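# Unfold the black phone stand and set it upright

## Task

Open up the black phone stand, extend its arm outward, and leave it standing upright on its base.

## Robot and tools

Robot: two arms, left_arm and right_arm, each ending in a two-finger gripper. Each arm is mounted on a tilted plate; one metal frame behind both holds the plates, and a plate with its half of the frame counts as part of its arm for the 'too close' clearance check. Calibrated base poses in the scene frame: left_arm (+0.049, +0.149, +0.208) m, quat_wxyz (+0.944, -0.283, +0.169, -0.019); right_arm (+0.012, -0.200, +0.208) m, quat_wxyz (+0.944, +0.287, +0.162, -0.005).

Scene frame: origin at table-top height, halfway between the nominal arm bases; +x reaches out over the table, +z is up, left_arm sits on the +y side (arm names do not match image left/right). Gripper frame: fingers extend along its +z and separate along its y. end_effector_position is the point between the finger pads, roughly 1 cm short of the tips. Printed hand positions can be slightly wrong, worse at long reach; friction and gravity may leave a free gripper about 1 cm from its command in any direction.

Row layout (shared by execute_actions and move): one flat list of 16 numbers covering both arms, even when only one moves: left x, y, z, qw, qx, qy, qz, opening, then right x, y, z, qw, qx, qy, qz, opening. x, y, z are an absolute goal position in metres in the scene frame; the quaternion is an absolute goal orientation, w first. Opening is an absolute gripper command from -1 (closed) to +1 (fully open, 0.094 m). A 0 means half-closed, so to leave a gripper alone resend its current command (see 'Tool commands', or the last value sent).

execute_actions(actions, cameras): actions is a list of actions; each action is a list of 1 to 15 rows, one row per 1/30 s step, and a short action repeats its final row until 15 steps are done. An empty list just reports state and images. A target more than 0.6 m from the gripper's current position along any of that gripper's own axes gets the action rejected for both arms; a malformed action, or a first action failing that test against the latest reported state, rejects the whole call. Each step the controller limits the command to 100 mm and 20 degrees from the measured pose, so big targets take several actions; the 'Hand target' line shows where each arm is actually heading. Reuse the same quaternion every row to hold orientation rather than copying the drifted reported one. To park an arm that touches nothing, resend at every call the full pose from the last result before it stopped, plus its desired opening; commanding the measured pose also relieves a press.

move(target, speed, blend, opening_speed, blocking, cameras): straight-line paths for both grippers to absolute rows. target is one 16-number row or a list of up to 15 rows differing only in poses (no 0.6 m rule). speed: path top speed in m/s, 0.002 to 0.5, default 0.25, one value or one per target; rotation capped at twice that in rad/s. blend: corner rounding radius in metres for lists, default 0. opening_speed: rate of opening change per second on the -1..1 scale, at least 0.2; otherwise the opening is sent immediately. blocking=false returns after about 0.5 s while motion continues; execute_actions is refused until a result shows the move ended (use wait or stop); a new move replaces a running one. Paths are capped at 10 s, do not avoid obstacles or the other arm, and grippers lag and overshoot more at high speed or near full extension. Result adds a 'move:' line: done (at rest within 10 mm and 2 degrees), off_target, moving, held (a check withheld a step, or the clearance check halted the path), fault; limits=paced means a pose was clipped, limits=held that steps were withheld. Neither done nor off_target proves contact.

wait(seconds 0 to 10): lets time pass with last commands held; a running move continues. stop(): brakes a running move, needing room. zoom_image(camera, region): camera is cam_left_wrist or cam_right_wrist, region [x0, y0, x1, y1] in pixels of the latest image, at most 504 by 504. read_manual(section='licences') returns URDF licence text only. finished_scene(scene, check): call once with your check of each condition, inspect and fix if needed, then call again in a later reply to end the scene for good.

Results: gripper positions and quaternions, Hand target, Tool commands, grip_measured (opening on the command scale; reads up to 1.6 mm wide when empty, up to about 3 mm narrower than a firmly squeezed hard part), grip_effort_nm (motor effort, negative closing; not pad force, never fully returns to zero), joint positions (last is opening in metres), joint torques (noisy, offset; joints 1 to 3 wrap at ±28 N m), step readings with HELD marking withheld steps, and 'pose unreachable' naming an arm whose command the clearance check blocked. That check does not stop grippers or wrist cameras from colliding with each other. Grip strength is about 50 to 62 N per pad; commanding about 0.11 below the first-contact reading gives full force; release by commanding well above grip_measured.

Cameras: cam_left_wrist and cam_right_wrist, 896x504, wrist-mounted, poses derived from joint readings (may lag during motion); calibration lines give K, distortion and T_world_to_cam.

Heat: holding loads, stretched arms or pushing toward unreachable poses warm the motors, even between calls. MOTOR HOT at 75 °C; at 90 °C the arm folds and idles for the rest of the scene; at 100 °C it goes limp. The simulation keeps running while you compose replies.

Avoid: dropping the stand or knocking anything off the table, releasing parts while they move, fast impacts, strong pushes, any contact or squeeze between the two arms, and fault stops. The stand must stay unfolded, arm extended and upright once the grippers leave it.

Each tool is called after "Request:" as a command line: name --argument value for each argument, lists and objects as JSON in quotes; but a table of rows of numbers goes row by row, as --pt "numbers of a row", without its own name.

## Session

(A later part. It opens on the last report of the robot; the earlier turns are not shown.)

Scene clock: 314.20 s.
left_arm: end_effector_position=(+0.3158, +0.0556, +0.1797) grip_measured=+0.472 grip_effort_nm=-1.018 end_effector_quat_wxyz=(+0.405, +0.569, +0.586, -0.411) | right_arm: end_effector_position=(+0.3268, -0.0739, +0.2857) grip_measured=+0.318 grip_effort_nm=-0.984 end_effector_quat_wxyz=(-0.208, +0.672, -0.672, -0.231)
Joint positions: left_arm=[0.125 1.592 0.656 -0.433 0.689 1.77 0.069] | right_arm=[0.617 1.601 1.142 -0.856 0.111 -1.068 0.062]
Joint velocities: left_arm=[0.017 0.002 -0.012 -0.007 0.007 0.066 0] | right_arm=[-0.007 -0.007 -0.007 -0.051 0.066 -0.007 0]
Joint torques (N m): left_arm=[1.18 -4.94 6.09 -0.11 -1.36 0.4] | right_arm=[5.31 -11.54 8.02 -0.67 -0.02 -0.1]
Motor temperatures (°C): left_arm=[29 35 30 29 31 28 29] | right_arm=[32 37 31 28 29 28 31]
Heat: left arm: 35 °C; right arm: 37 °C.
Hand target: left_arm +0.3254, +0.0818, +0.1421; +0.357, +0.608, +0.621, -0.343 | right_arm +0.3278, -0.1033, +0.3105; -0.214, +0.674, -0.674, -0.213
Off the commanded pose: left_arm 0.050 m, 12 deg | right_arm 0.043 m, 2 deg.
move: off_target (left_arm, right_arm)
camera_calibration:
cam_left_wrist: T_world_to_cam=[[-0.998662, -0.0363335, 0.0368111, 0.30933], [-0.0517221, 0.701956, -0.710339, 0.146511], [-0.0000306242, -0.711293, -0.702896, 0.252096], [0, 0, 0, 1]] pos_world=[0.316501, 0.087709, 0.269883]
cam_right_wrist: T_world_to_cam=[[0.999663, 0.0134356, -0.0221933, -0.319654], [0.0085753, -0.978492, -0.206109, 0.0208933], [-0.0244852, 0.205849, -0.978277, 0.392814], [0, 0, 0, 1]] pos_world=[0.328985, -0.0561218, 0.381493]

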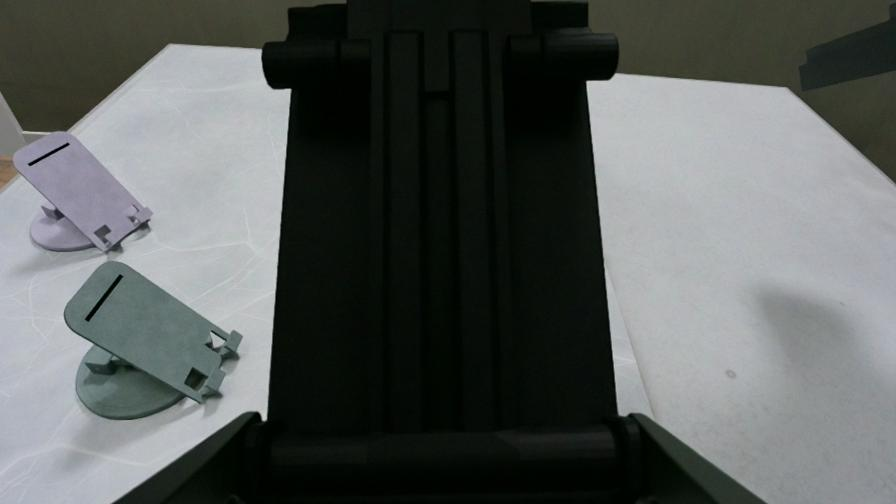

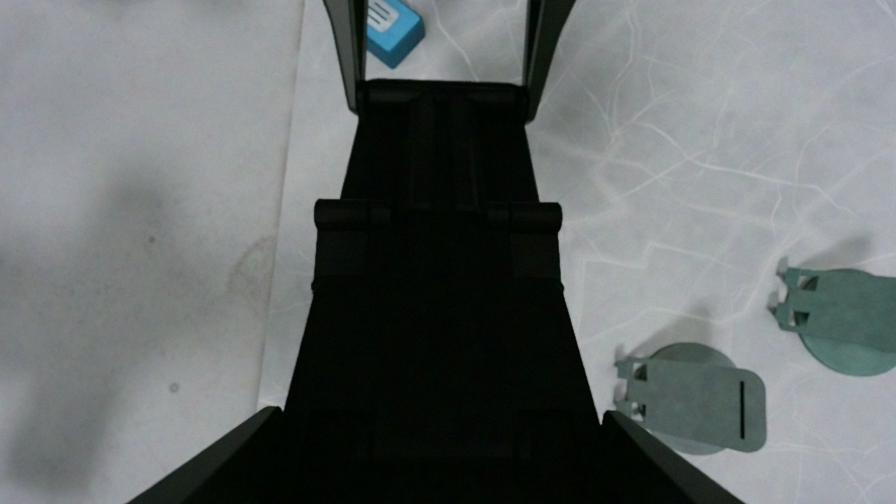

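Request:
move --target '[0.325,0.047,0.12,0.3536,0.6124,0.6124,-0.3536,0.35,0.329,-0.075,0.245,0.189,-0.6814,0.6814,0.189,0.2]' --speed 0.04

Scene clock: 336.23 s.
left_arm: end_effector_position=(+0.3221, +0.0439, +0.1407) grip_measured=+0.472 grip_effort_nm=-1.018 end_effector_quat_wxyz=(+0.383, +0.592, +0.597, -0.383) | right_arm: end_effector_position=(+0.3303, -0.0775, +0.2475) grip_measured=+0.318 grip_effort_nm=-0.984 end_effector_quat_wxyz=(-0.190, +0.677, -0.686, -0.187)
Joint positions: left_arm=[0.111 1.73 0.665 -0.274 0.601 1.76 0.069] | right_arm=[0.583 1.638 1.06 -0.741 0.202 -1.099 0.062]
Joint velocities: left_arm=[-0.017 0.002 -0.012 -0.066 0.022 0.007 0] | right_arm=[-0.007 -0.017 -0.012 0.022 -0.037 -0.037 0]
Joint torques (N m): left_arm=[-4.01 -4.15 4.21 -0.11 -0.47 -0.11] | right_arm=[4.96 -4.01 4.22 0.59 -0.38 -0.11]
Motor temperatures (°C): left_arm=[28 35 30 29 32 28 29] | right_arm=[32 37 32 28 29 28 31]
Heat: left arm: 35 °C; right arm: 37 °C.
Hand target: left_arm +0.3251, +0.0486, +0.1219; +0.354, +0.612, +0.612, -0.355 | right_arm +0.3293, -0.0747, +0.2448; -0.189, +0.681, -0.682, -0.188
Off the commanded pose: left_arm 0.021 m, 6 deg | right_arm 0.004 m, 1 deg.
move: off_target (left_arm)
camera_calibration:
cam_left_wrist: T_world_to_cam=[[-0.999424, -0.0292232, 0.0172304, 0.319314], [-0.0334203, 0.760873, -0.64804, 0.110047], [0.00582767, -0.648243, -0.761412, 0.219964], [0, 0, 0, 1]] pos_world=[0.321526, 0.0681901, 0.233296]
cam_right_wrist: T_world_to_cam=[[0.999919, -0.00867892, 0.0092581, -0.333544], [-0.0075548, -0.993312, -0.115216, -0.00882268], [0.0101961, 0.115137, -0.993297, 0.341543], [0, 0, 0, 1]] pos_world=[0.329968, -0.0509826, 0.341326]

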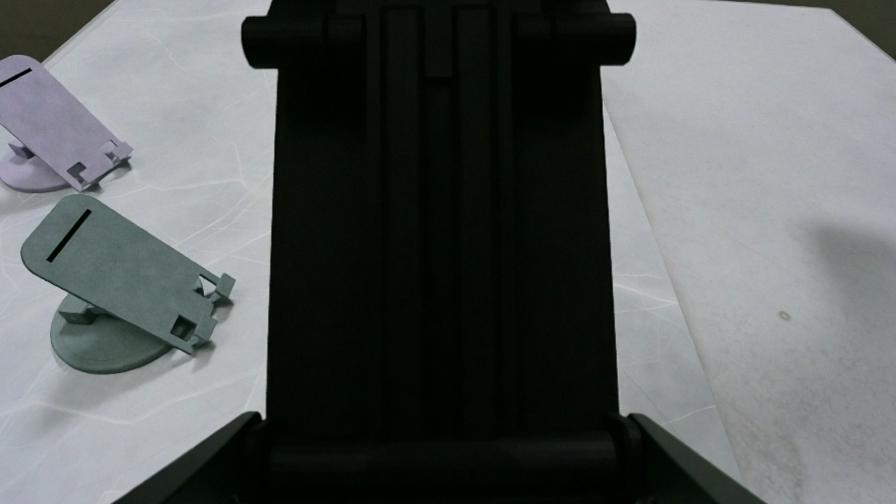

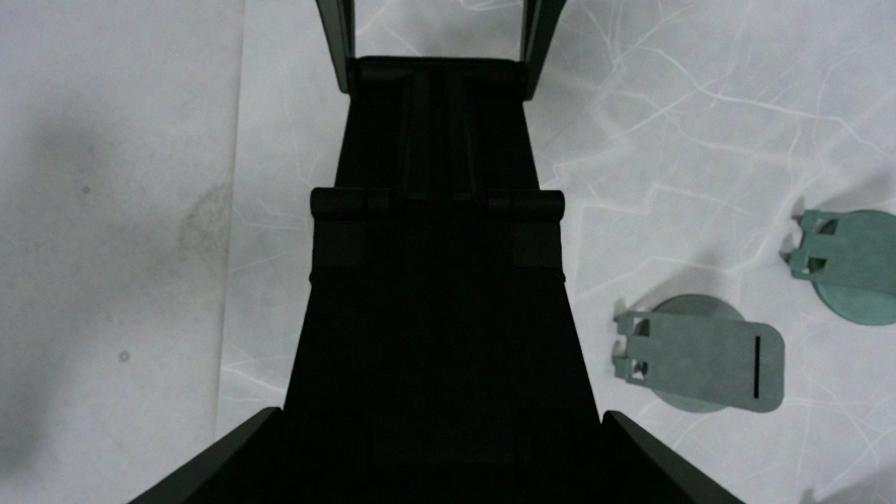

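Request:
move --target '[0.325,0.05,0.085,0.3536,0.6124,0.6124,-0.3536,0.35,0.329,-0.045,0.24,0.09,-0.7014,0.7014,0.09,0.2]' --speed 0.04

Scene clock: 351.87 s.
left_arm: end_effector_position=(+0.3225, +0.0446, +0.1025) grip_measured=+0.471 grip_effort_nm=-1.013 end_effector_quat_wxyz=(+0.369, +0.603, +0.600, -0.374) | right_arm: end_effector_position=(+0.3305, -0.0501, +0.2337) grip_measured=+0.318 grip_effort_nm=-0.984 end_effector_quat_wxyz=(-0.092, +0.694, -0.708, -0.096)
Joint positions: left_arm=[0.163 1.872 0.706 -0.209 0.573 1.831 0.069] | right_arm=[0.729 1.895 1.235 -0.873 0.45 -0.884 0.062]
Joint velocities: left_arm=[0.012 0.002 0.032 0.051 0.066 0.051 0] | right_arm=[0.012 0.012 -0.007 0.007 0.051 0.051 0.001]
Joint torques (N m): left_arm=[-2.5 -4.56 3.15 -0.24 -0.04 0.04] | right_arm=[8.4 -4.53 6.31 0.06 -0.05 0.1]
Motor temperatures (°C): left_arm=[29 34 30 29 31 28 29] | right_arm=[32 35 30 28 29 28 31]
Heat: left arm: 34 °C; right arm: 35 °C.
Hand target: left_arm +0.3245, +0.0510, +0.0857; +0.352, +0.613, +0.612, -0.354 | right_arm +0.3289, -0.0446, +0.2394; -0.090, +0.701, -0.702, -0.091
Off the commanded pose: left_arm 0.019 m, 3 deg | right_arm 0.008 m, 1 deg.
move: off_target (left_arm)
camera_calibration:
cam_left_wrist: T_world_to_cam=[[-0.999747, -0.0167963, 0.0149347, 0.32016], [-0.0224363, 0.785192, -0.618846, 0.077184], [-0.0013323, -0.619025, -0.78537, 0.194801], [0, 0, 0, 1]] pos_world=[0.32207, 0.06536, 0.195975]
cam_right_wrist: T_world_to_cam=[[0.99994, -0.0107804, -0.00184842, -0.330888], [-0.0103575, -0.987586, 0.156737, -0.0454986], [-0.00351517, -0.156709, -0.987639, 0.314223], [0, 0, 0, 1]] pos_world=[0.331502, 0.000740658, 0.316859]

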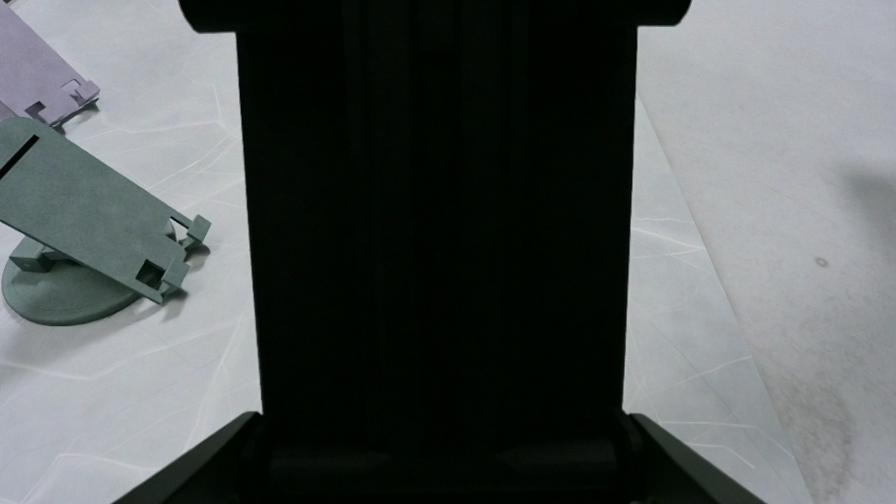

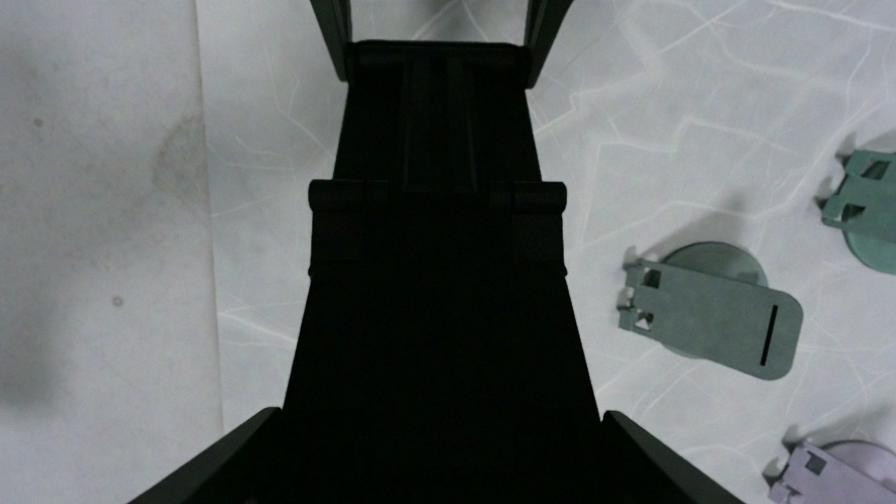

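Request:
move --pt "0.325 0.05 0.05 0.3536 0.6124 0.6124 -0.3536 0.35 0.329 -0.028 0.207 0.05 -0.7053 0.7053 0.05 0.2" --pt "0.325 0.05 0.03 0.3536 0.6124 0.6124 -0.3536 0.35 0.329 -0.024 0.188 0.03 -0.7065 0.7065 0.03 0.2" --speed 0.04

Scene clock: 356.37 s.
left_arm: end_effector_position=(+0.3216, +0.0458, +0.0457) grip_measured=+0.471 grip_effort_nm=-1.013 end_effector_quat_wxyz=(+0.363, +0.606, +0.602, -0.372) | right_arm: end_effector_position=(+0.3304, -0.0311, +0.1873) grip_measured=+0.318 grip_effort_nm=-0.989 end_effector_quat_wxyz=(-0.030, +0.701, -0.712, -0.036)
Joint positions: left_arm=[0.256 2.1 0.804 -0.143 0.574 1.939 0.069] | right_arm=[0.738 2.119 1.306 -0.855 0.58 -0.813 0.062]
Joint velocities: left_arm=[0.007 0.012 0.022 -0.037 -0.066 -0.007 -0.001] | right_arm=[-0.012 -0.002 -0.017 -0.022 -0.066 -0.022 -0.001]
Joint torques (N m): left_arm=[-2.91 -5.07 1.77 -0.32 0.09 -0.03] | right_arm=[8.35 -5.04 5.31 0.14 0.03 0.08]
Motor temperatures (°C): left_arm=[29 34 30 29 31 28 29] | right_arm=[32 34 30 28 29 28 31]
Heat: left arm: 34 °C; right arm: 34 °C.
Hand target: left_arm +0.3243, +0.0507, +0.0304; +0.352, +0.613, +0.612, -0.355 | right_arm +0.3292, -0.0237, +0.1877; -0.030, +0.706, -0.707, -0.030
Off the commanded pose: left_arm 0.017 m, 3 deg | right_arm 0.007 m, 1 deg.
move: off_target (left_arm)
camera_calibration:
cam_left_wrist: T_world_to_cam=[[-0.99974, -0.0114517, 0.0197239, 0.319687], [-0.0210938, 0.793136, -0.608679, 0.0397827], [-0.00867331, -0.608937, -0.793171, 0.153144], [0, 0, 0, 1]] pos_world=[0.321772, 0.065363, 0.139379]
cam_right_wrist: T_world_to_cam=[[0.999979, -0.00614913, -0.0021843, -0.330422], [-0.00510584, -0.945731, 0.32491, -0.0513813], [-0.00406368, -0.324892, -0.945743, 0.25854], [0, 0, 0, 1]] pos_world=[0.331204, 0.0333728, 0.260485]

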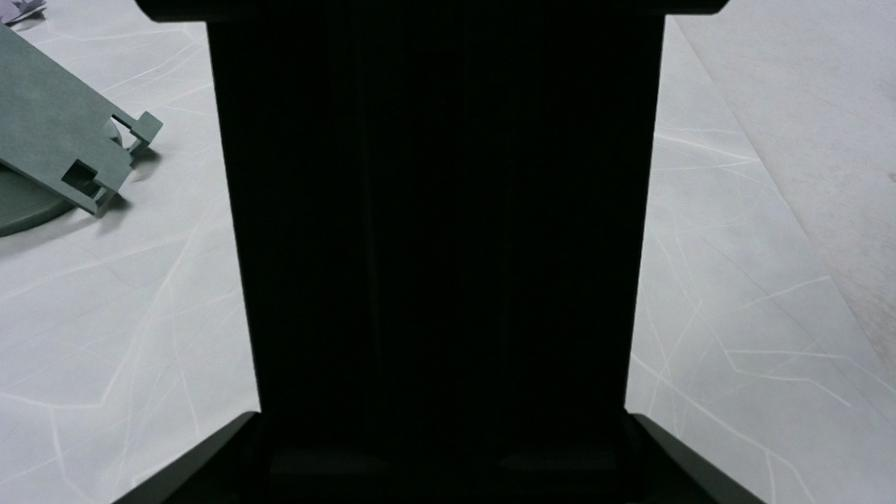

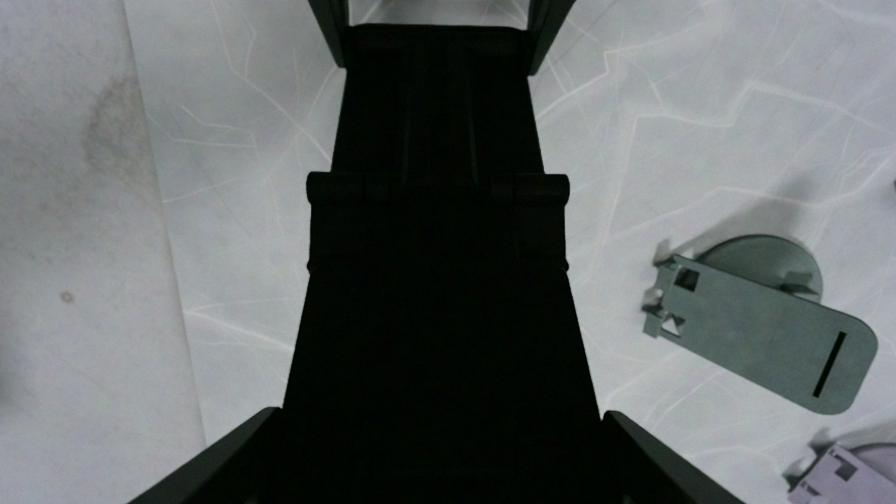

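Request:
move --target '[0.325,0.05,0.008,0.3536,0.6124,0.6124,-0.3536,0.35,0.329,-0.012,0.164,0.02,-0.7068,0.7068,0.02,0.2]' --speed 0.03

Scene clock: 359.57 s.
left_arm: end_effector_position=(+0.3229, +0.0471, +0.0227) grip_measured=+0.471 grip_effort_nm=-1.013 end_effector_quat_wxyz=(+0.363, +0.610, +0.601, -0.367) | right_arm: end_effector_position=(+0.3324, -0.0199, +0.1682) grip_measured=+0.318 grip_effort_nm=-0.979 end_effector_quat_wxyz=(-0.023, +0.704, -0.710, -0.014)
Joint positions: left_arm=[0.29 2.185 0.855 -0.123 0.571 1.985 0.069] | right_arm=[0.738 2.201 1.324 -0.807 0.624 -0.811 0.062]
Joint velocities: left_arm=[-0.007 -0.007 0.007 -0.022 0.007 -0.007 0.001] | right_arm=[-0.002 0.017 0.002 0.007 0.007 -0.066 0.001]
Joint torques (N m): left_arm=[-3.21 -5.2 1.54 -0.4 0.16 -0.16] | right_arm=[7.06 -5.27 4.82 0.15 -0.17 -0.02]
Motor temperatures (°C): left_arm=[29 34 30 29 31 28 29] | right_arm=[32 34 30 28 29 28 31]
Heat: left arm: 34 °C; right arm: 34 °C.
Hand target: left_arm +0.3248, +0.0507, +0.0086; +0.353, +0.613, +0.612, -0.354 | right_arm +0.3292, -0.0120, +0.1639; -0.020, +0.707, -0.707, -0.020
Off the commanded pose: left_arm 0.015 m, 2 deg | right_arm 0.010 m, 1 deg.
move: off_target (left_arm)
camera_calibration:
cam_left_wrist: T_world_to_cam=[[-0.999905, -0.00973798, 0.00971183, 0.3216], [-0.0136234, 0.798067, -0.602415, 0.0219854], [-0.00188439, -0.60249, -0.798124, 0.133281], [0, 0, 0, 1]] pos_world=[0.322121, 0.0658866, 0.116496]
cam_right_wrist: T_world_to_cam=[[0.999824, -0.000507556, 0.0187418, -0.335825], [-0.00728209, -0.931664, 0.363248, -0.0400216], [0.0172767, -0.363321, -0.931504, 0.233894], [0, 0, 0, 1]] pos_world=[0.331433, 0.0475216, 0.238705]

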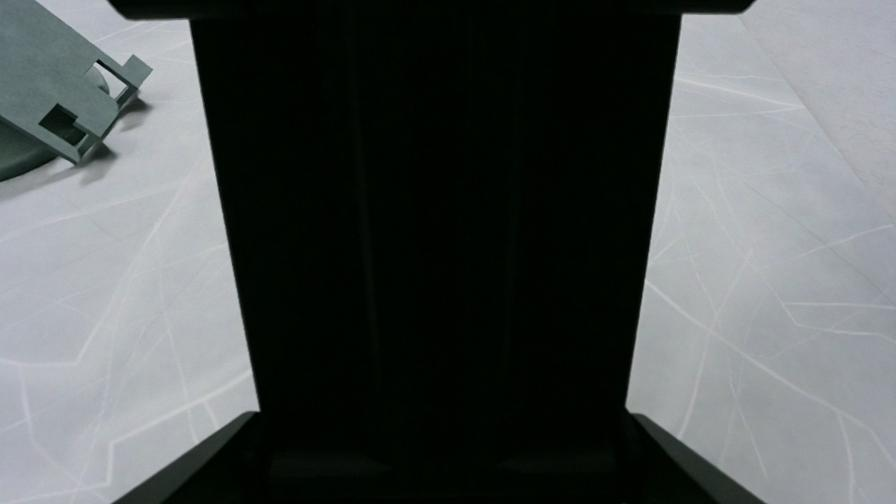

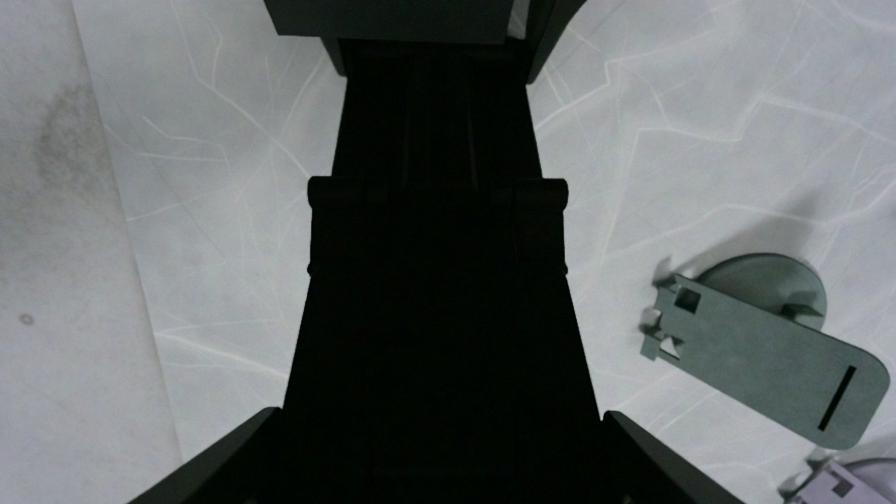

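Request:
move --target '[0.325,0.05,0.0,0.3536,0.6124,0.6124,-0.3536,0.35,0.329,-0.012,0.157,0.02,-0.7068,0.7068,0.02,0.2]' --speed 0.02

Scene clock: 364.07 s.
left_arm: end_effector_position=(+0.3239, +0.0465, +0.0176) grip_measured=+0.471 grip_effort_nm=-1.018 end_effector_quat_wxyz=(+0.366, +0.608, +0.600, -0.369) | right_arm: end_effector_position=(+0.3334, -0.0195, +0.1640) grip_measured=+0.318 grip_effort_nm=-0.984 end_effector_quat_wxyz=(-0.022, +0.701, -0.712, -0.014)
Joint positions: left_arm=[0.298 2.21 0.873 -0.122 0.58 1.995 0.069] | right_arm=[0.73 2.21 1.324 -0.796 0.624 -0.813 0.062]
Joint velocities: left_arm=[-0.012 -0.002 -0.022 0.081 0.037 -0.051 0] | right_arm=[-0.017 -0.002 -0.007 -0.022 -0.051 0.007 0]
Joint torques (N m): left_arm=[-2.95 -4.85 1.51 -0.4 0.09 -0.11] | right_arm=[7.02 -5.46 3.97 0.33 -0.16 -0.11]
Motor temperatures (°C): left_arm=[29 34 30 29 31 28 29] | right_arm=[32 34 30 28 29 28 31]
Heat: left arm: 34 °C; right arm: 34 °C.
Hand target: left_arm +0.3246, +0.0505, +0.0010; +0.353, +0.612, +0.612, -0.354 | right_arm +0.3290, -0.0121, +0.1572; -0.020, +0.707, -0.707, -0.020
Off the commanded pose: left_arm 0.018 m, 3 deg | right_arm 0.011 m, 1 deg.
move: off_target (left_arm, right_arm)
camera_calibration:
cam_left_wrist: T_world_to_cam=[[-0.999885, -0.0121829, 0.00901088, 0.322799], [-0.0151509, 0.793557, -0.608307, 0.0202164], [0.000260281, -0.608373, -0.793651, 0.12838], [0, 0, 0, 1]] pos_world=[0.323035, 0.0659928, 0.111278]
cam_right_wrist: T_world_to_cam=[[0.999839, -0.00710968, 0.0164546, -0.336447], [-0.0126158, -0.931228, 0.364219, -0.0365581], [0.0127335, -0.364368, -0.931168, 0.231522], [0, 0, 0, 1]] pos_world=[0.332984, 0.0479232, 0.234437]

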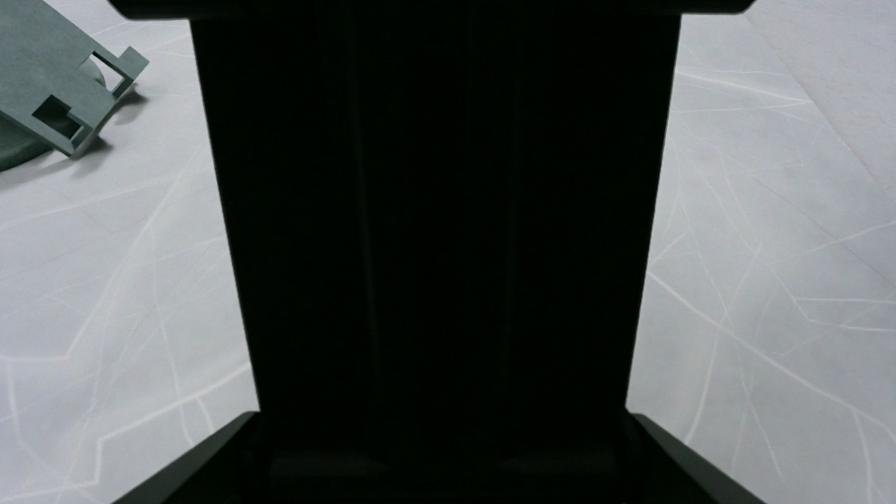

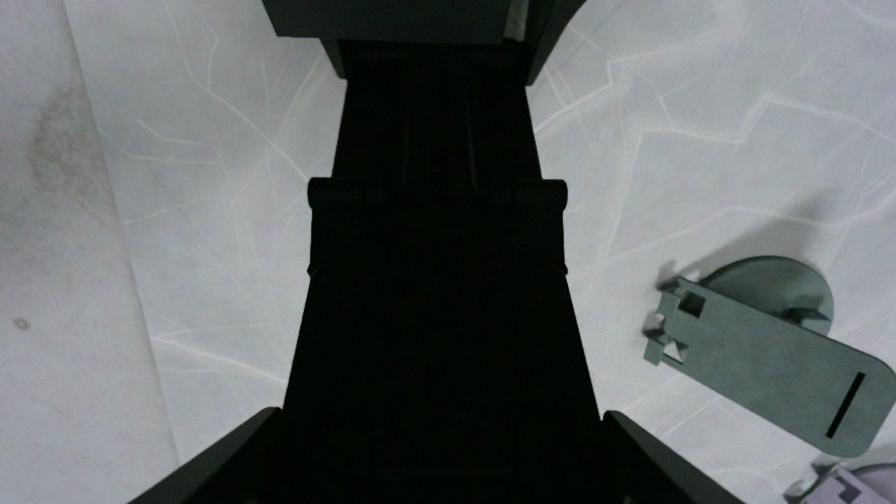

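Request:
zoom_image --camera "cam_right_wrist" --region '[630, 230, 896, 470]'

Request:
zoom_image --camera "cam_right_wrist" --region '[280, 150, 600, 320]'

Scaled by 1.895.

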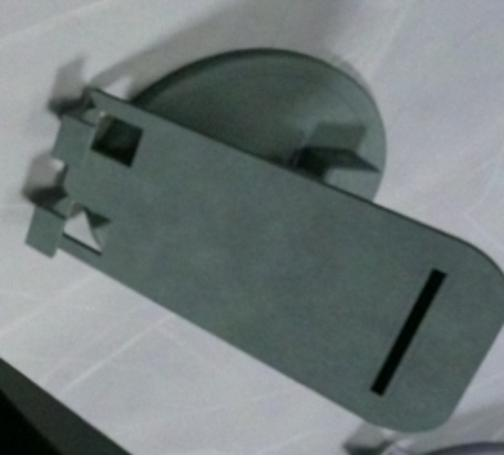

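Scaled by 1.575.

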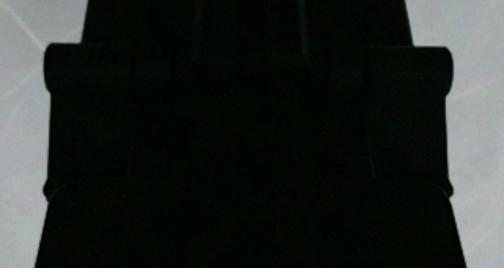

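Request:
move --target '[0.325,0.05,0.0,0.3536,0.6124,0.6124,-0.3536,0.35,0.329,-0.012,0.157,0.02,-0.7068,0.7068,0.02,0.7]' --opening_speed 0.6

Request:
move --target '[0.325,0.05,0.0,0.3536,0.6124,0.6124,-0.3536,0.35,0.329,-0.012,0.25,0.02,-0.7068,0.7068,0.02,0.7]' --speed 0.1

Scene clock: 383.63 s.
left_arm: end_effector_position=(+0.3242, +0.0465, +0.0177) grip_measured=+0.471 grip_effort_nm=-1.009 end_effector_quat_wxyz=(+0.367, +0.608, +0.600, -0.369) | right_arm: end_effector_position=(+0.3340, -0.0190, +0.1641) grip_measured=+0.697 grip_effort_nm=0.193 end_effector_quat_wxyz=(-0.024, +0.701, -0.713, -0.014)
Joint positions: left_arm=[0.298 2.21 0.873 -0.122 0.581 1.995 0.069] | right_arm=[0.73 2.21 1.324 -0.792 0.624 -0.813 0.08]
Joint velocities: left_arm=[0.017 -0.007 -0.002 -0.051 -0.051 -0.037 0] | right_arm=[0.012 -0.012 0.002 -0.066 -0.037 0.007 0]
Joint torques (N m): left_arm=[-2.96 -4.9 1.5 -0.4 0.09 -0.09] | right_arm=[7.05 -5.52 4 0.32 -0.18 -0.13]
Motor temperatures (°C): left_arm=[29 34 29 29 31 28 30] | right_arm=[33 35 30 28 29 28 31]
Heat: left arm: 34 °C; right arm: 35 °C.
Hand target: left_arm +0.3249, +0.0508, +0.0010; +0.353, +0.612, +0.612, -0.354 | right_arm +0.3290, -0.0121, +0.1572; -0.020, +0.707, -0.707, -0.020
Off the commanded pose: left_arm 0.018 m, 3 deg | right_arm 0.011 m, 1 deg.
move: off_target (left_arm, right_arm)
camera_calibration:
cam_left_wrist: T_world_to_cam=[[-0.999883, -0.0127523, 0.00849659, 0.323081], [-0.0152891, 0.792989, -0.609044, 0.0204139], [0.00102903, -0.609102, -0.793091, 0.128235], [0, 0, 0, 1]] pos_world=[0.323223, 0.0660406, 0.11139]
cam_right_wrist: T_world_to_cam=[[0.999782, -0.0094657, 0.0185997, -0.337426], [-0.0155621, -0.931965, 0.362213, -0.0347493], [0.0139057, -0.362424, -0.93191, 0.231517], [0, 0, 0, 1]] pos_world=[0.333592, 0.0483281, 0.234616]

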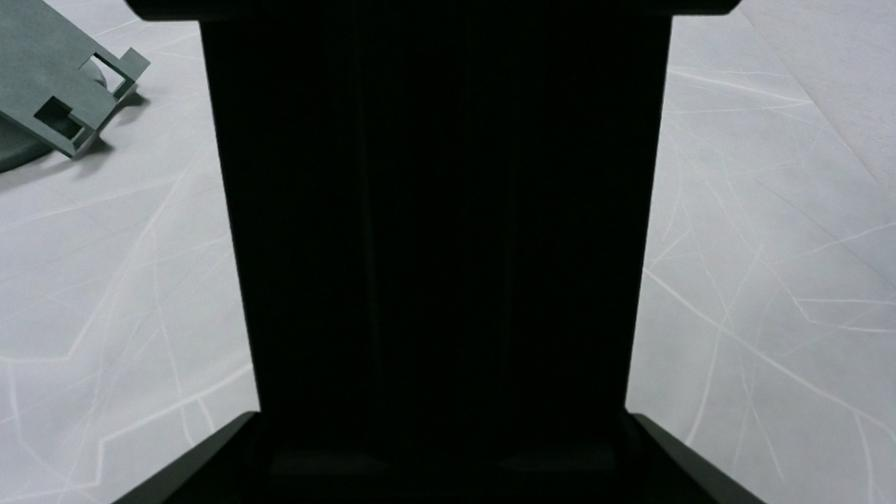

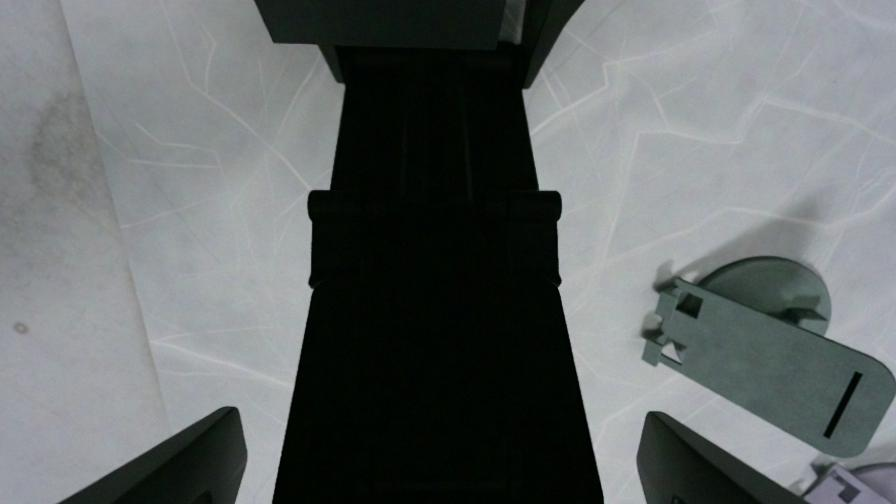

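Scene clock: 385.37 s.
left_arm: end_effector_position=(+0.3242, +0.0465, +0.0177) grip_measured=+0.471 grip_effort_nm=-1.013 end_effector_quat_wxyz=(+0.367, +0.608, +0.600, -0.369) | right_arm: end_effector_position=(+0.3272, -0.0137, +0.2350) grip_measured=+0.697 grip_effort_nm=0.193 end_effector_quat_wxyz=(-0.006, +0.711, -0.703, -0.013)
Joint positions: left_arm=[0.298 2.21 0.873 -0.122 0.581 1.995 0.069] | right_arm=[0.86 2.203 1.534 -1.143 0.602 -0.659 0.08]
Joint velocities: left_arm=[-0.012 -0.007 0.017 -0.007 -0.022 -0.007 -0.001] | right_arm=[0.007 -0.012 -0.012 -0.007 -0.037 -0.007 -0.001]
Joint torques (N m): left_arm=[-2.97 -4.93 1.59 -0.41 0.09 -0.11] | right_arm=[8.51 -9.7 5.35 -0.12 -0.26 0.08]
Motor temperatures (°C): left_arm=[29 34 29 29 31 28 30] | right_arm=[33 36 30 28 29 28 31]
Heat: left arm: 34 °C; right arm: 36 °C.
Hand target: left_arm +0.3248, +0.0507, +0.0010; +0.353, +0.612, +0.612, -0.354 | right_arm +0.3282, -0.0128, +0.2499; -0.019, +0.707, -0.707, -0.021
Off the commanded pose: left_arm 0.018 m, 3 deg | right_arm 0.015 m, 2 deg.
move: off_target (left_arm, right_arm)
camera_calibration:
cam_left_wrist: T_world_to_cam=[[-0.999883, -0.0127523, 0.00849659, 0.323081], [-0.0152891, 0.792989, -0.609044, 0.0204139], [0.00102903, -0.609102, -0.793091, 0.128235], [0, 0, 0, 1]] pos_world=[0.323223, 0.0660406, 0.11139]
cam_right_wrist: T_world_to_cam=[[0.999785, 0.0202026, -0.00477402, -0.326028], [0.0204732, -0.921563, 0.387689, -0.0732866], [0.00343276, -0.387703, -0.921778, 0.300345], [0, 0, 0, 1]] pos_world=[0.326427, 0.0554932, 0.303707]

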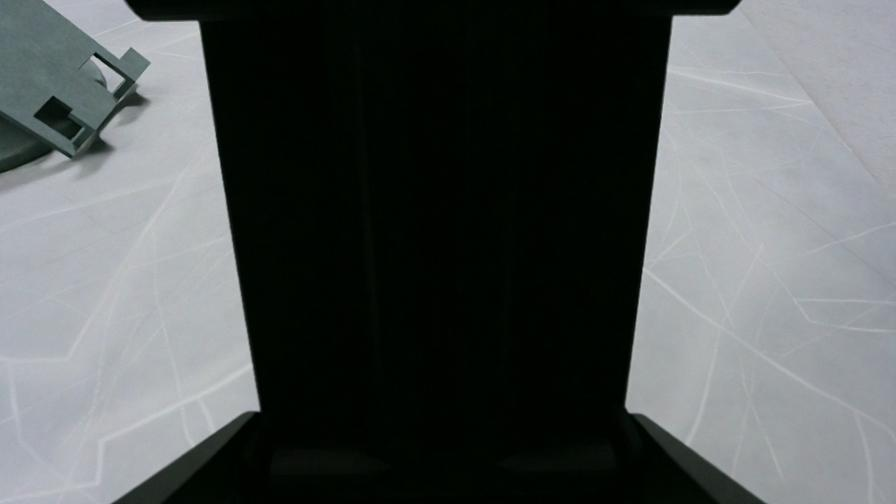

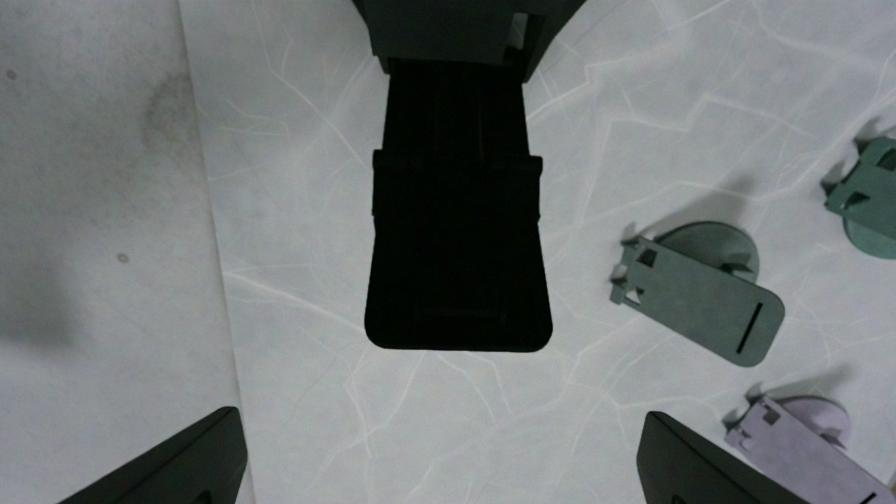

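Request:
zoom_image --camera "cam_right_wrist" --region '[340, 0, 600, 360]'

Scaled by 1.400.

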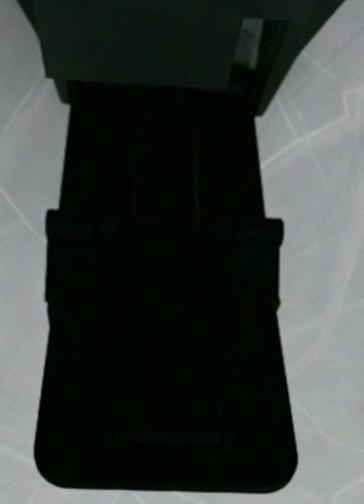

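Request:
move --pt "0.325 0.05 0.0 0.3536 0.6124 0.6124 -0.3536 0.35 0.322 -0.15 0.25 0.2706 -0.6533 0.6533 0.2706 0.7" --pt "0.325 0.05 0.0 0.3536 0.6124 0.6124 -0.3536 0.35 0.322 -0.15 0.16 0.4056 -0.5795 0.5795 0.4056 0.7" --speed 0.15

Scene clock: 394.83 s.
left_arm: end_effector_position=(+0.3242, +0.0465, +0.0177) grip_measured=+0.471 grip_effort_nm=-1.013 end_effector_quat_wxyz=(+0.367, +0.608, +0.600, -0.369) | right_arm: end_effector_position=(+0.3233, -0.1576, +0.1625) grip_measured=+0.697 grip_effort_nm=0.193 end_effector_quat_wxyz=(-0.398, +0.592, -0.585, -0.386)
Joint positions: left_arm=[0.298 2.21 0.873 -0.122 0.581 1.995 0.069] | right_arm=[-0.21 1.723 0.936 -0.682 -0.637 -1.96 0.08]
Joint velocities: left_arm=[-0.012 0.012 -0.007 -0.007 0.037 -0.007 0] | right_arm=[-0.017 0.007 -0.012 -0.066 -0.007 -0.037 0]
Joint torques (N m): left_arm=[-2.99 -4.9 1.57 -0.41 0.1 -0.11] | right_arm=[3.43 -4.56 2.58 -0.53 -0.89 -0.19]
Motor temperatures (°C): left_arm=[29 34 29 29 31 28 30] | right_arm=[32 36 30 28 29 28 31]
Heat: left arm: 34 °C; right arm: 36 °C.
Hand target: left_arm +0.3248, +0.0507, +0.0010; +0.353, +0.612, +0.612, -0.354 | right_arm +0.3233, -0.1530, +0.1602; -0.405, +0.585, -0.579, -0.398
Off the commanded pose: left_arm 0.018 m, 3 deg | right_arm 0.008 m, 3 deg.
move: off_target (left_arm, right_arm)
camera_calibration:
cam_left_wrist: T_world_to_cam=[[-0.999883, -0.0127523, 0.00849659, 0.323081], [-0.0152891, 0.792989, -0.609044, 0.0204139], [0.00102903, -0.609102, -0.793091, 0.128235], [0, 0, 0, 1]] pos_world=[0.323223, 0.0660406, 0.11139]
cam_right_wrist: T_world_to_cam=[[0.999554, -0.00281123, 0.0297169, -0.328675], [0.0182419, -0.730482, -0.682688, 0.0270953], [0.0236268, 0.682926, -0.730106, 0.308746], [0, 0, 0, 1]] pos_world=[0.32074, -0.191982, 0.253682]

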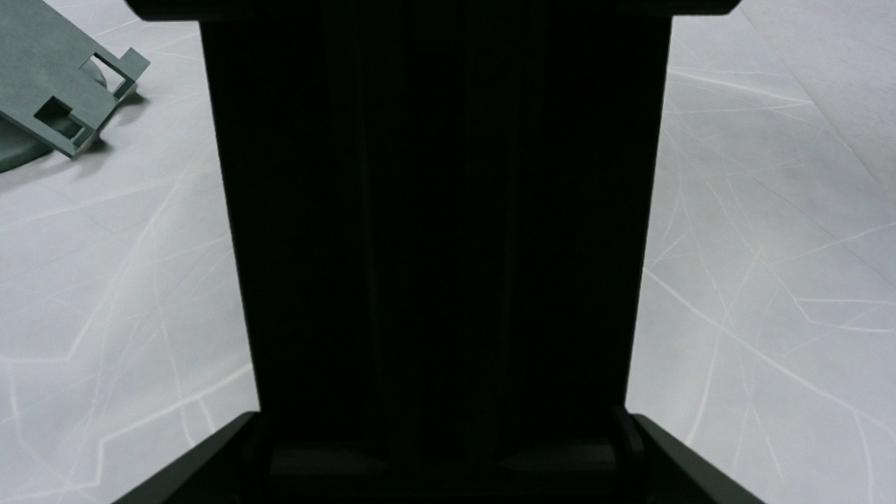

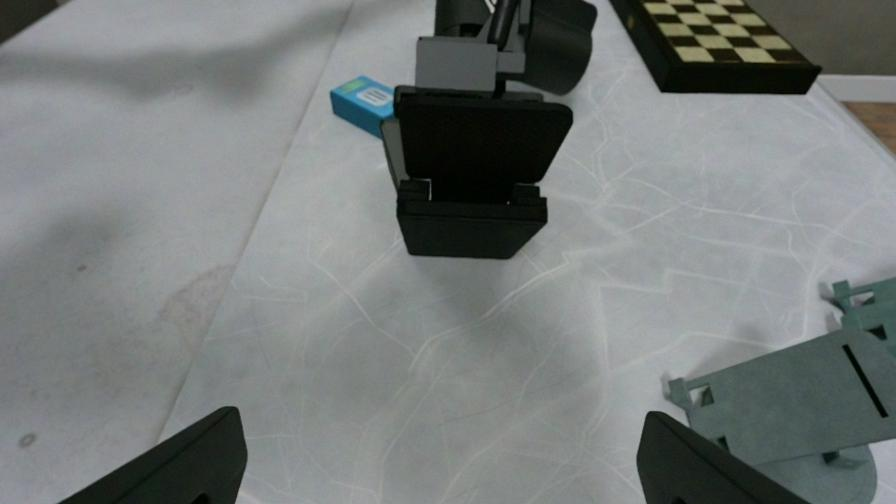

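Request:
zoom_image --camera "cam_right_wrist" --region '[360, 60, 620, 280]'

Request:
zoom_image --camera "cam_right_wrist" --region '[630, 250, 896, 504]'

Scaled by 1.938.

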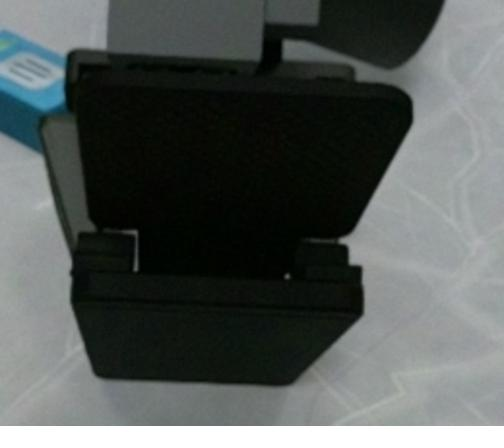

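Scaled by 1.895.

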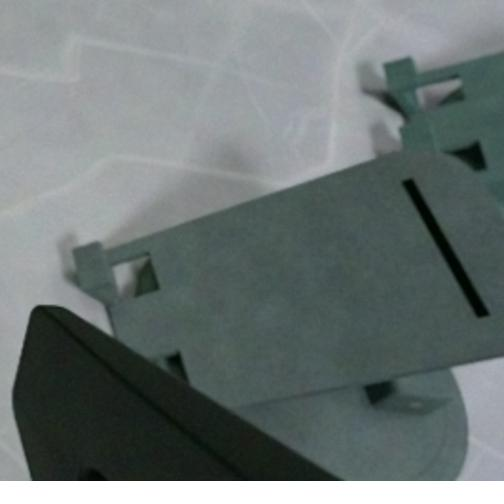

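Request:
move --target '[0.325,0.05,0.0,0.3536,0.6124,0.6124,-0.3536,0.35,0.22,-0.15,0.12,0.53,-0.3136,0.7572,0.2195,0.7]' --speed 0.15

Scene clock: 423.10 s.
left_arm: end_effector_position=(+0.3242, +0.0465, +0.0177) grip_measured=+0.471 grip_effort_nm=-1.018 end_effector_quat_wxyz=(+0.367, +0.608, +0.600, -0.369) | right_arm: end_effector_position=(+0.2242, -0.1544, +0.1105) grip_measured=+0.697 grip_effort_nm=0.193 end_effector_quat_wxyz=(+0.531, -0.337, +0.743, +0.229)
Joint positions: left_arm=[0.298 2.21 0.873 -0.122 0.581 1.995 0.069] | right_arm=[-0.665 2.138 0.019 1.155 -0.996 -1.616 0.08]
Joint velocities: left_arm=[-0.007 -0.007 0.007 0.007 0.007 0.037 -0.001] | right_arm=[-0.012 -0.007 -0.007 -0.037 0.007 -0.051 0]
Joint torques (N m): left_arm=[-3.03 -4.83 1.46 -0.42 0.09 -0.09] | right_arm=[1.28 -2.04 -4.75 0.21 -0.93 -0.08]
Motor temperatures (°C): left_arm=[29 34 29 29 30 28 30] | right_arm=[31 35 29 28 30 28 30]
Heat: left arm: 34 °C; right arm: 35 °C.
Hand target: left_arm +0.3248, +0.0507, +0.0010; +0.353, +0.612, +0.612, -0.354 | right_arm +0.2193, -0.1496, +0.1158; +0.536, -0.327, +0.739, +0.243
Off the commanded pose: left_arm 0.018 m, 3 deg | right_arm 0.011 m, 3 deg.
joint sent to its limit (right arm) — joint 3 (elbow), lower limit, where the elbow is as bent as it goes. The joint targets are off in position and orientation.
move: off_target (left_arm, right_arm)
camera_calibration:
cam_left_wrist: T_world_to_cam=[[-0.999883, -0.0127523, 0.00849659, 0.323081], [-0.0152891, 0.792989, -0.609044, 0.0204139], [0.00102903, -0.609102, -0.793091, 0.128235], [0, 0, 0, 1]] pos_world=[0.323223, 0.0660406, 0.11139]
cam_right_wrist: T_world_to_cam=[[0.742299, -0.669523, 0.027029, -0.273051], [-0.447581, -0.525444, -0.723588, 0.136301], [0.498662, 0.525021, -0.689702, 0.135651], [0, 0, 0, 1]] pos_world=[0.196047, -0.182415, 0.199565]

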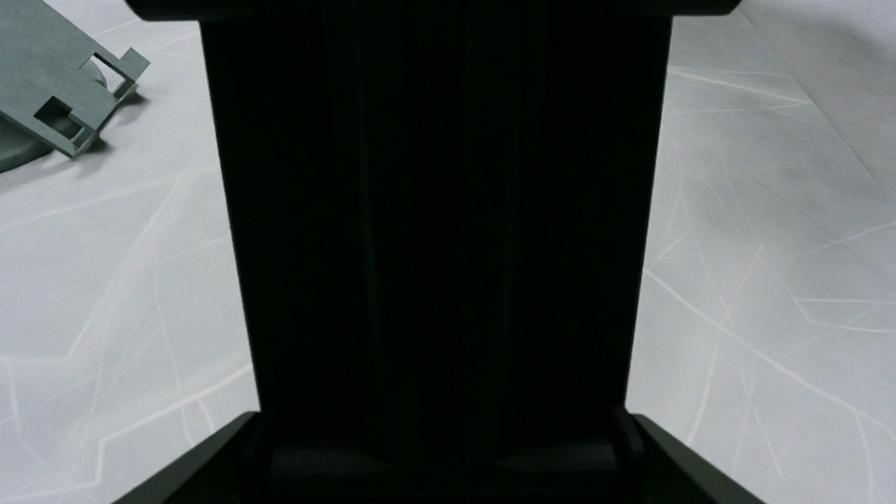

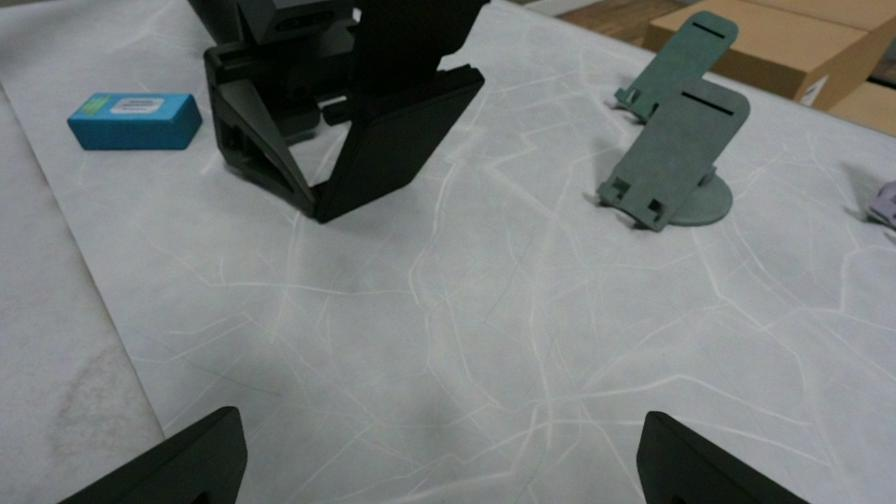

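Request:
zoom_image --camera "cam_right_wrist" --region '[180, 0, 500, 240]'

Request:
zoom_image --camera "cam_right_wrist" --region '[580, 0, 896, 240]'

Scaled by 1.575.

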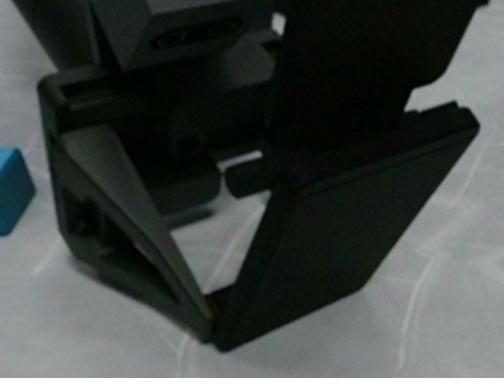

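Scaled by 1.595.

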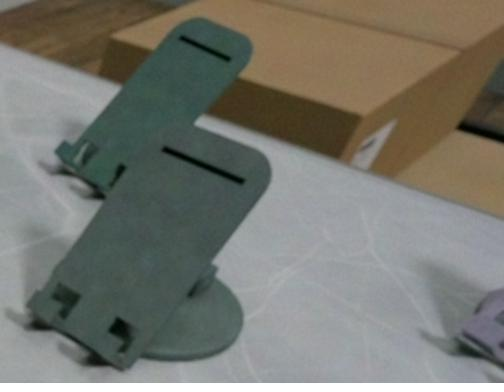

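Request:
move --pt "0.325 0.05 0.0 0.3536 0.6124 0.6124 -0.3536 0.35 0.322 -0.14 0.13 0.4056 -0.5795 0.5795 0.4056 0.75" --pt "0.325 0.05 0.0 0.3536 0.6124 0.6124 -0.3536 0.35 0.319 -0.09 0.097 0.4056 -0.5795 0.5795 0.4056 0.75" --speed 0.12

Request:
zoom_image --camera "cam_right_wrist" --region '[250, 0, 650, 400]'

Scene clock: 468.23 s.
left_arm: end_effector_position=(+0.3242, +0.0465, +0.0177) grip_measured=+0.471 grip_effort_nm=-1.018 end_effector_quat_wxyz=(+0.367, +0.608, +0.600, -0.369) | right_arm: end_effector_position=(+0.3283, -0.1005, +0.1036) grip_measured=+0.747 grip_effort_nm=0.193 end_effector_quat_wxyz=(-0.413, +0.575, -0.584, -0.396)
Joint positions: left_arm=[0.298 2.21 0.873 -0.122 0.581 1.995 0.069] | right_arm=[-0.16 2.007 0.911 -0.331 -0.676 -1.88 0.082]
Joint velocities: left_arm=[-0.007 -0.017 -0.012 -0.037 0.051 -0.037 0] | right_arm=[-0.012 -0.007 -0.002 0.037 -0.007 -0.051 0]
Joint torques (N m): left_arm=[-2.99 -4.81 1.57 -0.41 0.09 -0.11] | right_arm=[6.01 -5.11 0.54 -0.34 -0.62 0.05]
Motor temperatures (°C): left_arm=[29 34 29 29 30 28 30] | right_arm=[31 33 29 28 30 28 29]
Heat: left arm: 34 °C; right arm: 33 °C.
Hand target: left_arm +0.3248, +0.0507, +0.0010; +0.353, +0.612, +0.612, -0.354 | right_arm +0.3216, -0.0913, +0.0999; -0.407, +0.574, -0.582, -0.408
Off the commanded pose: left_arm 0.018 m, 3 deg | right_arm 0.016 m, 2 deg.
move: off_target (left_arm, right_arm)
camera_calibration:
cam_left_wrist: T_world_to_cam=[[-0.999883, -0.0127523, 0.00849659, 0.323081], [-0.0152891, 0.792989, -0.609044, 0.0204139], [0.00102903, -0.609102, -0.793091, 0.128235], [0, 0, 0, 1]] pos_world=[0.323223, 0.0660406, 0.11139]
cam_right_wrist: T_world_to_cam=[[0.999411, -0.02581, 0.0225998, -0.333318], [-0.00197815, -0.701029, -0.71313, 0.0412248], [0.034249, 0.712665, -0.700668, 0.223104], [0, 0, 0, 1]] pos_world=[0.325562, -0.138702, 0.193254]

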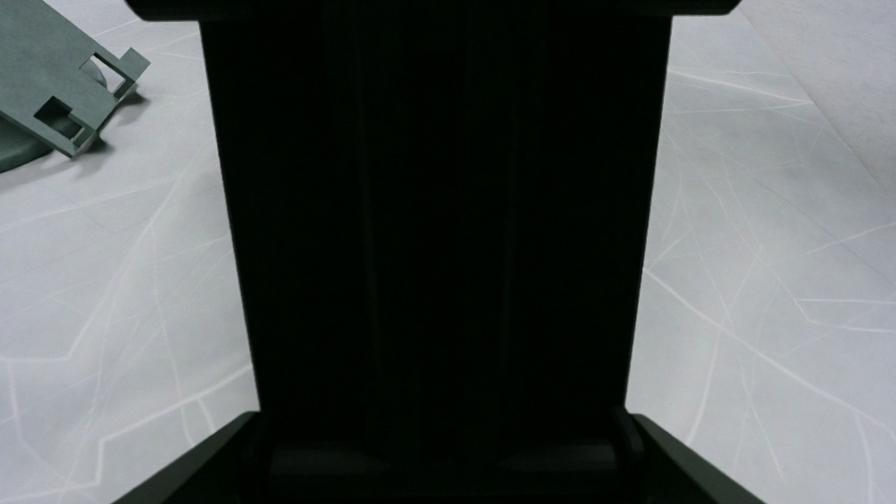

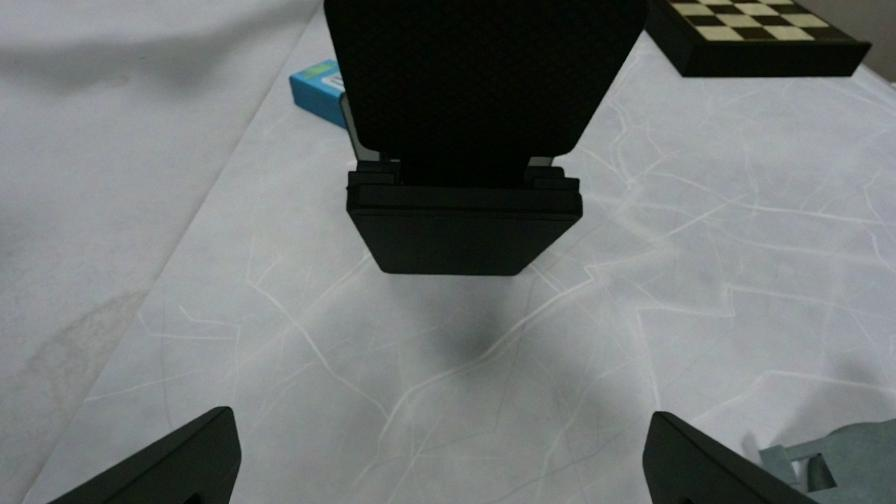

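Scaled by 1.260.

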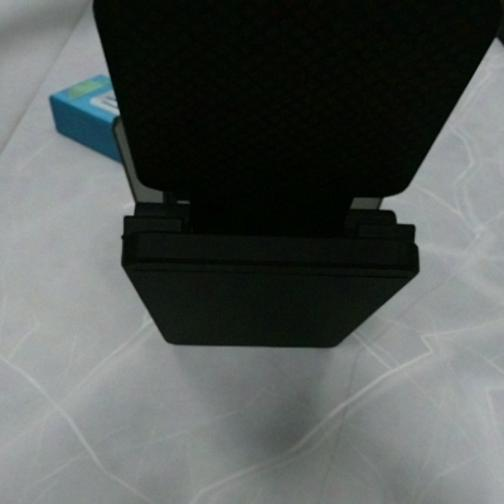

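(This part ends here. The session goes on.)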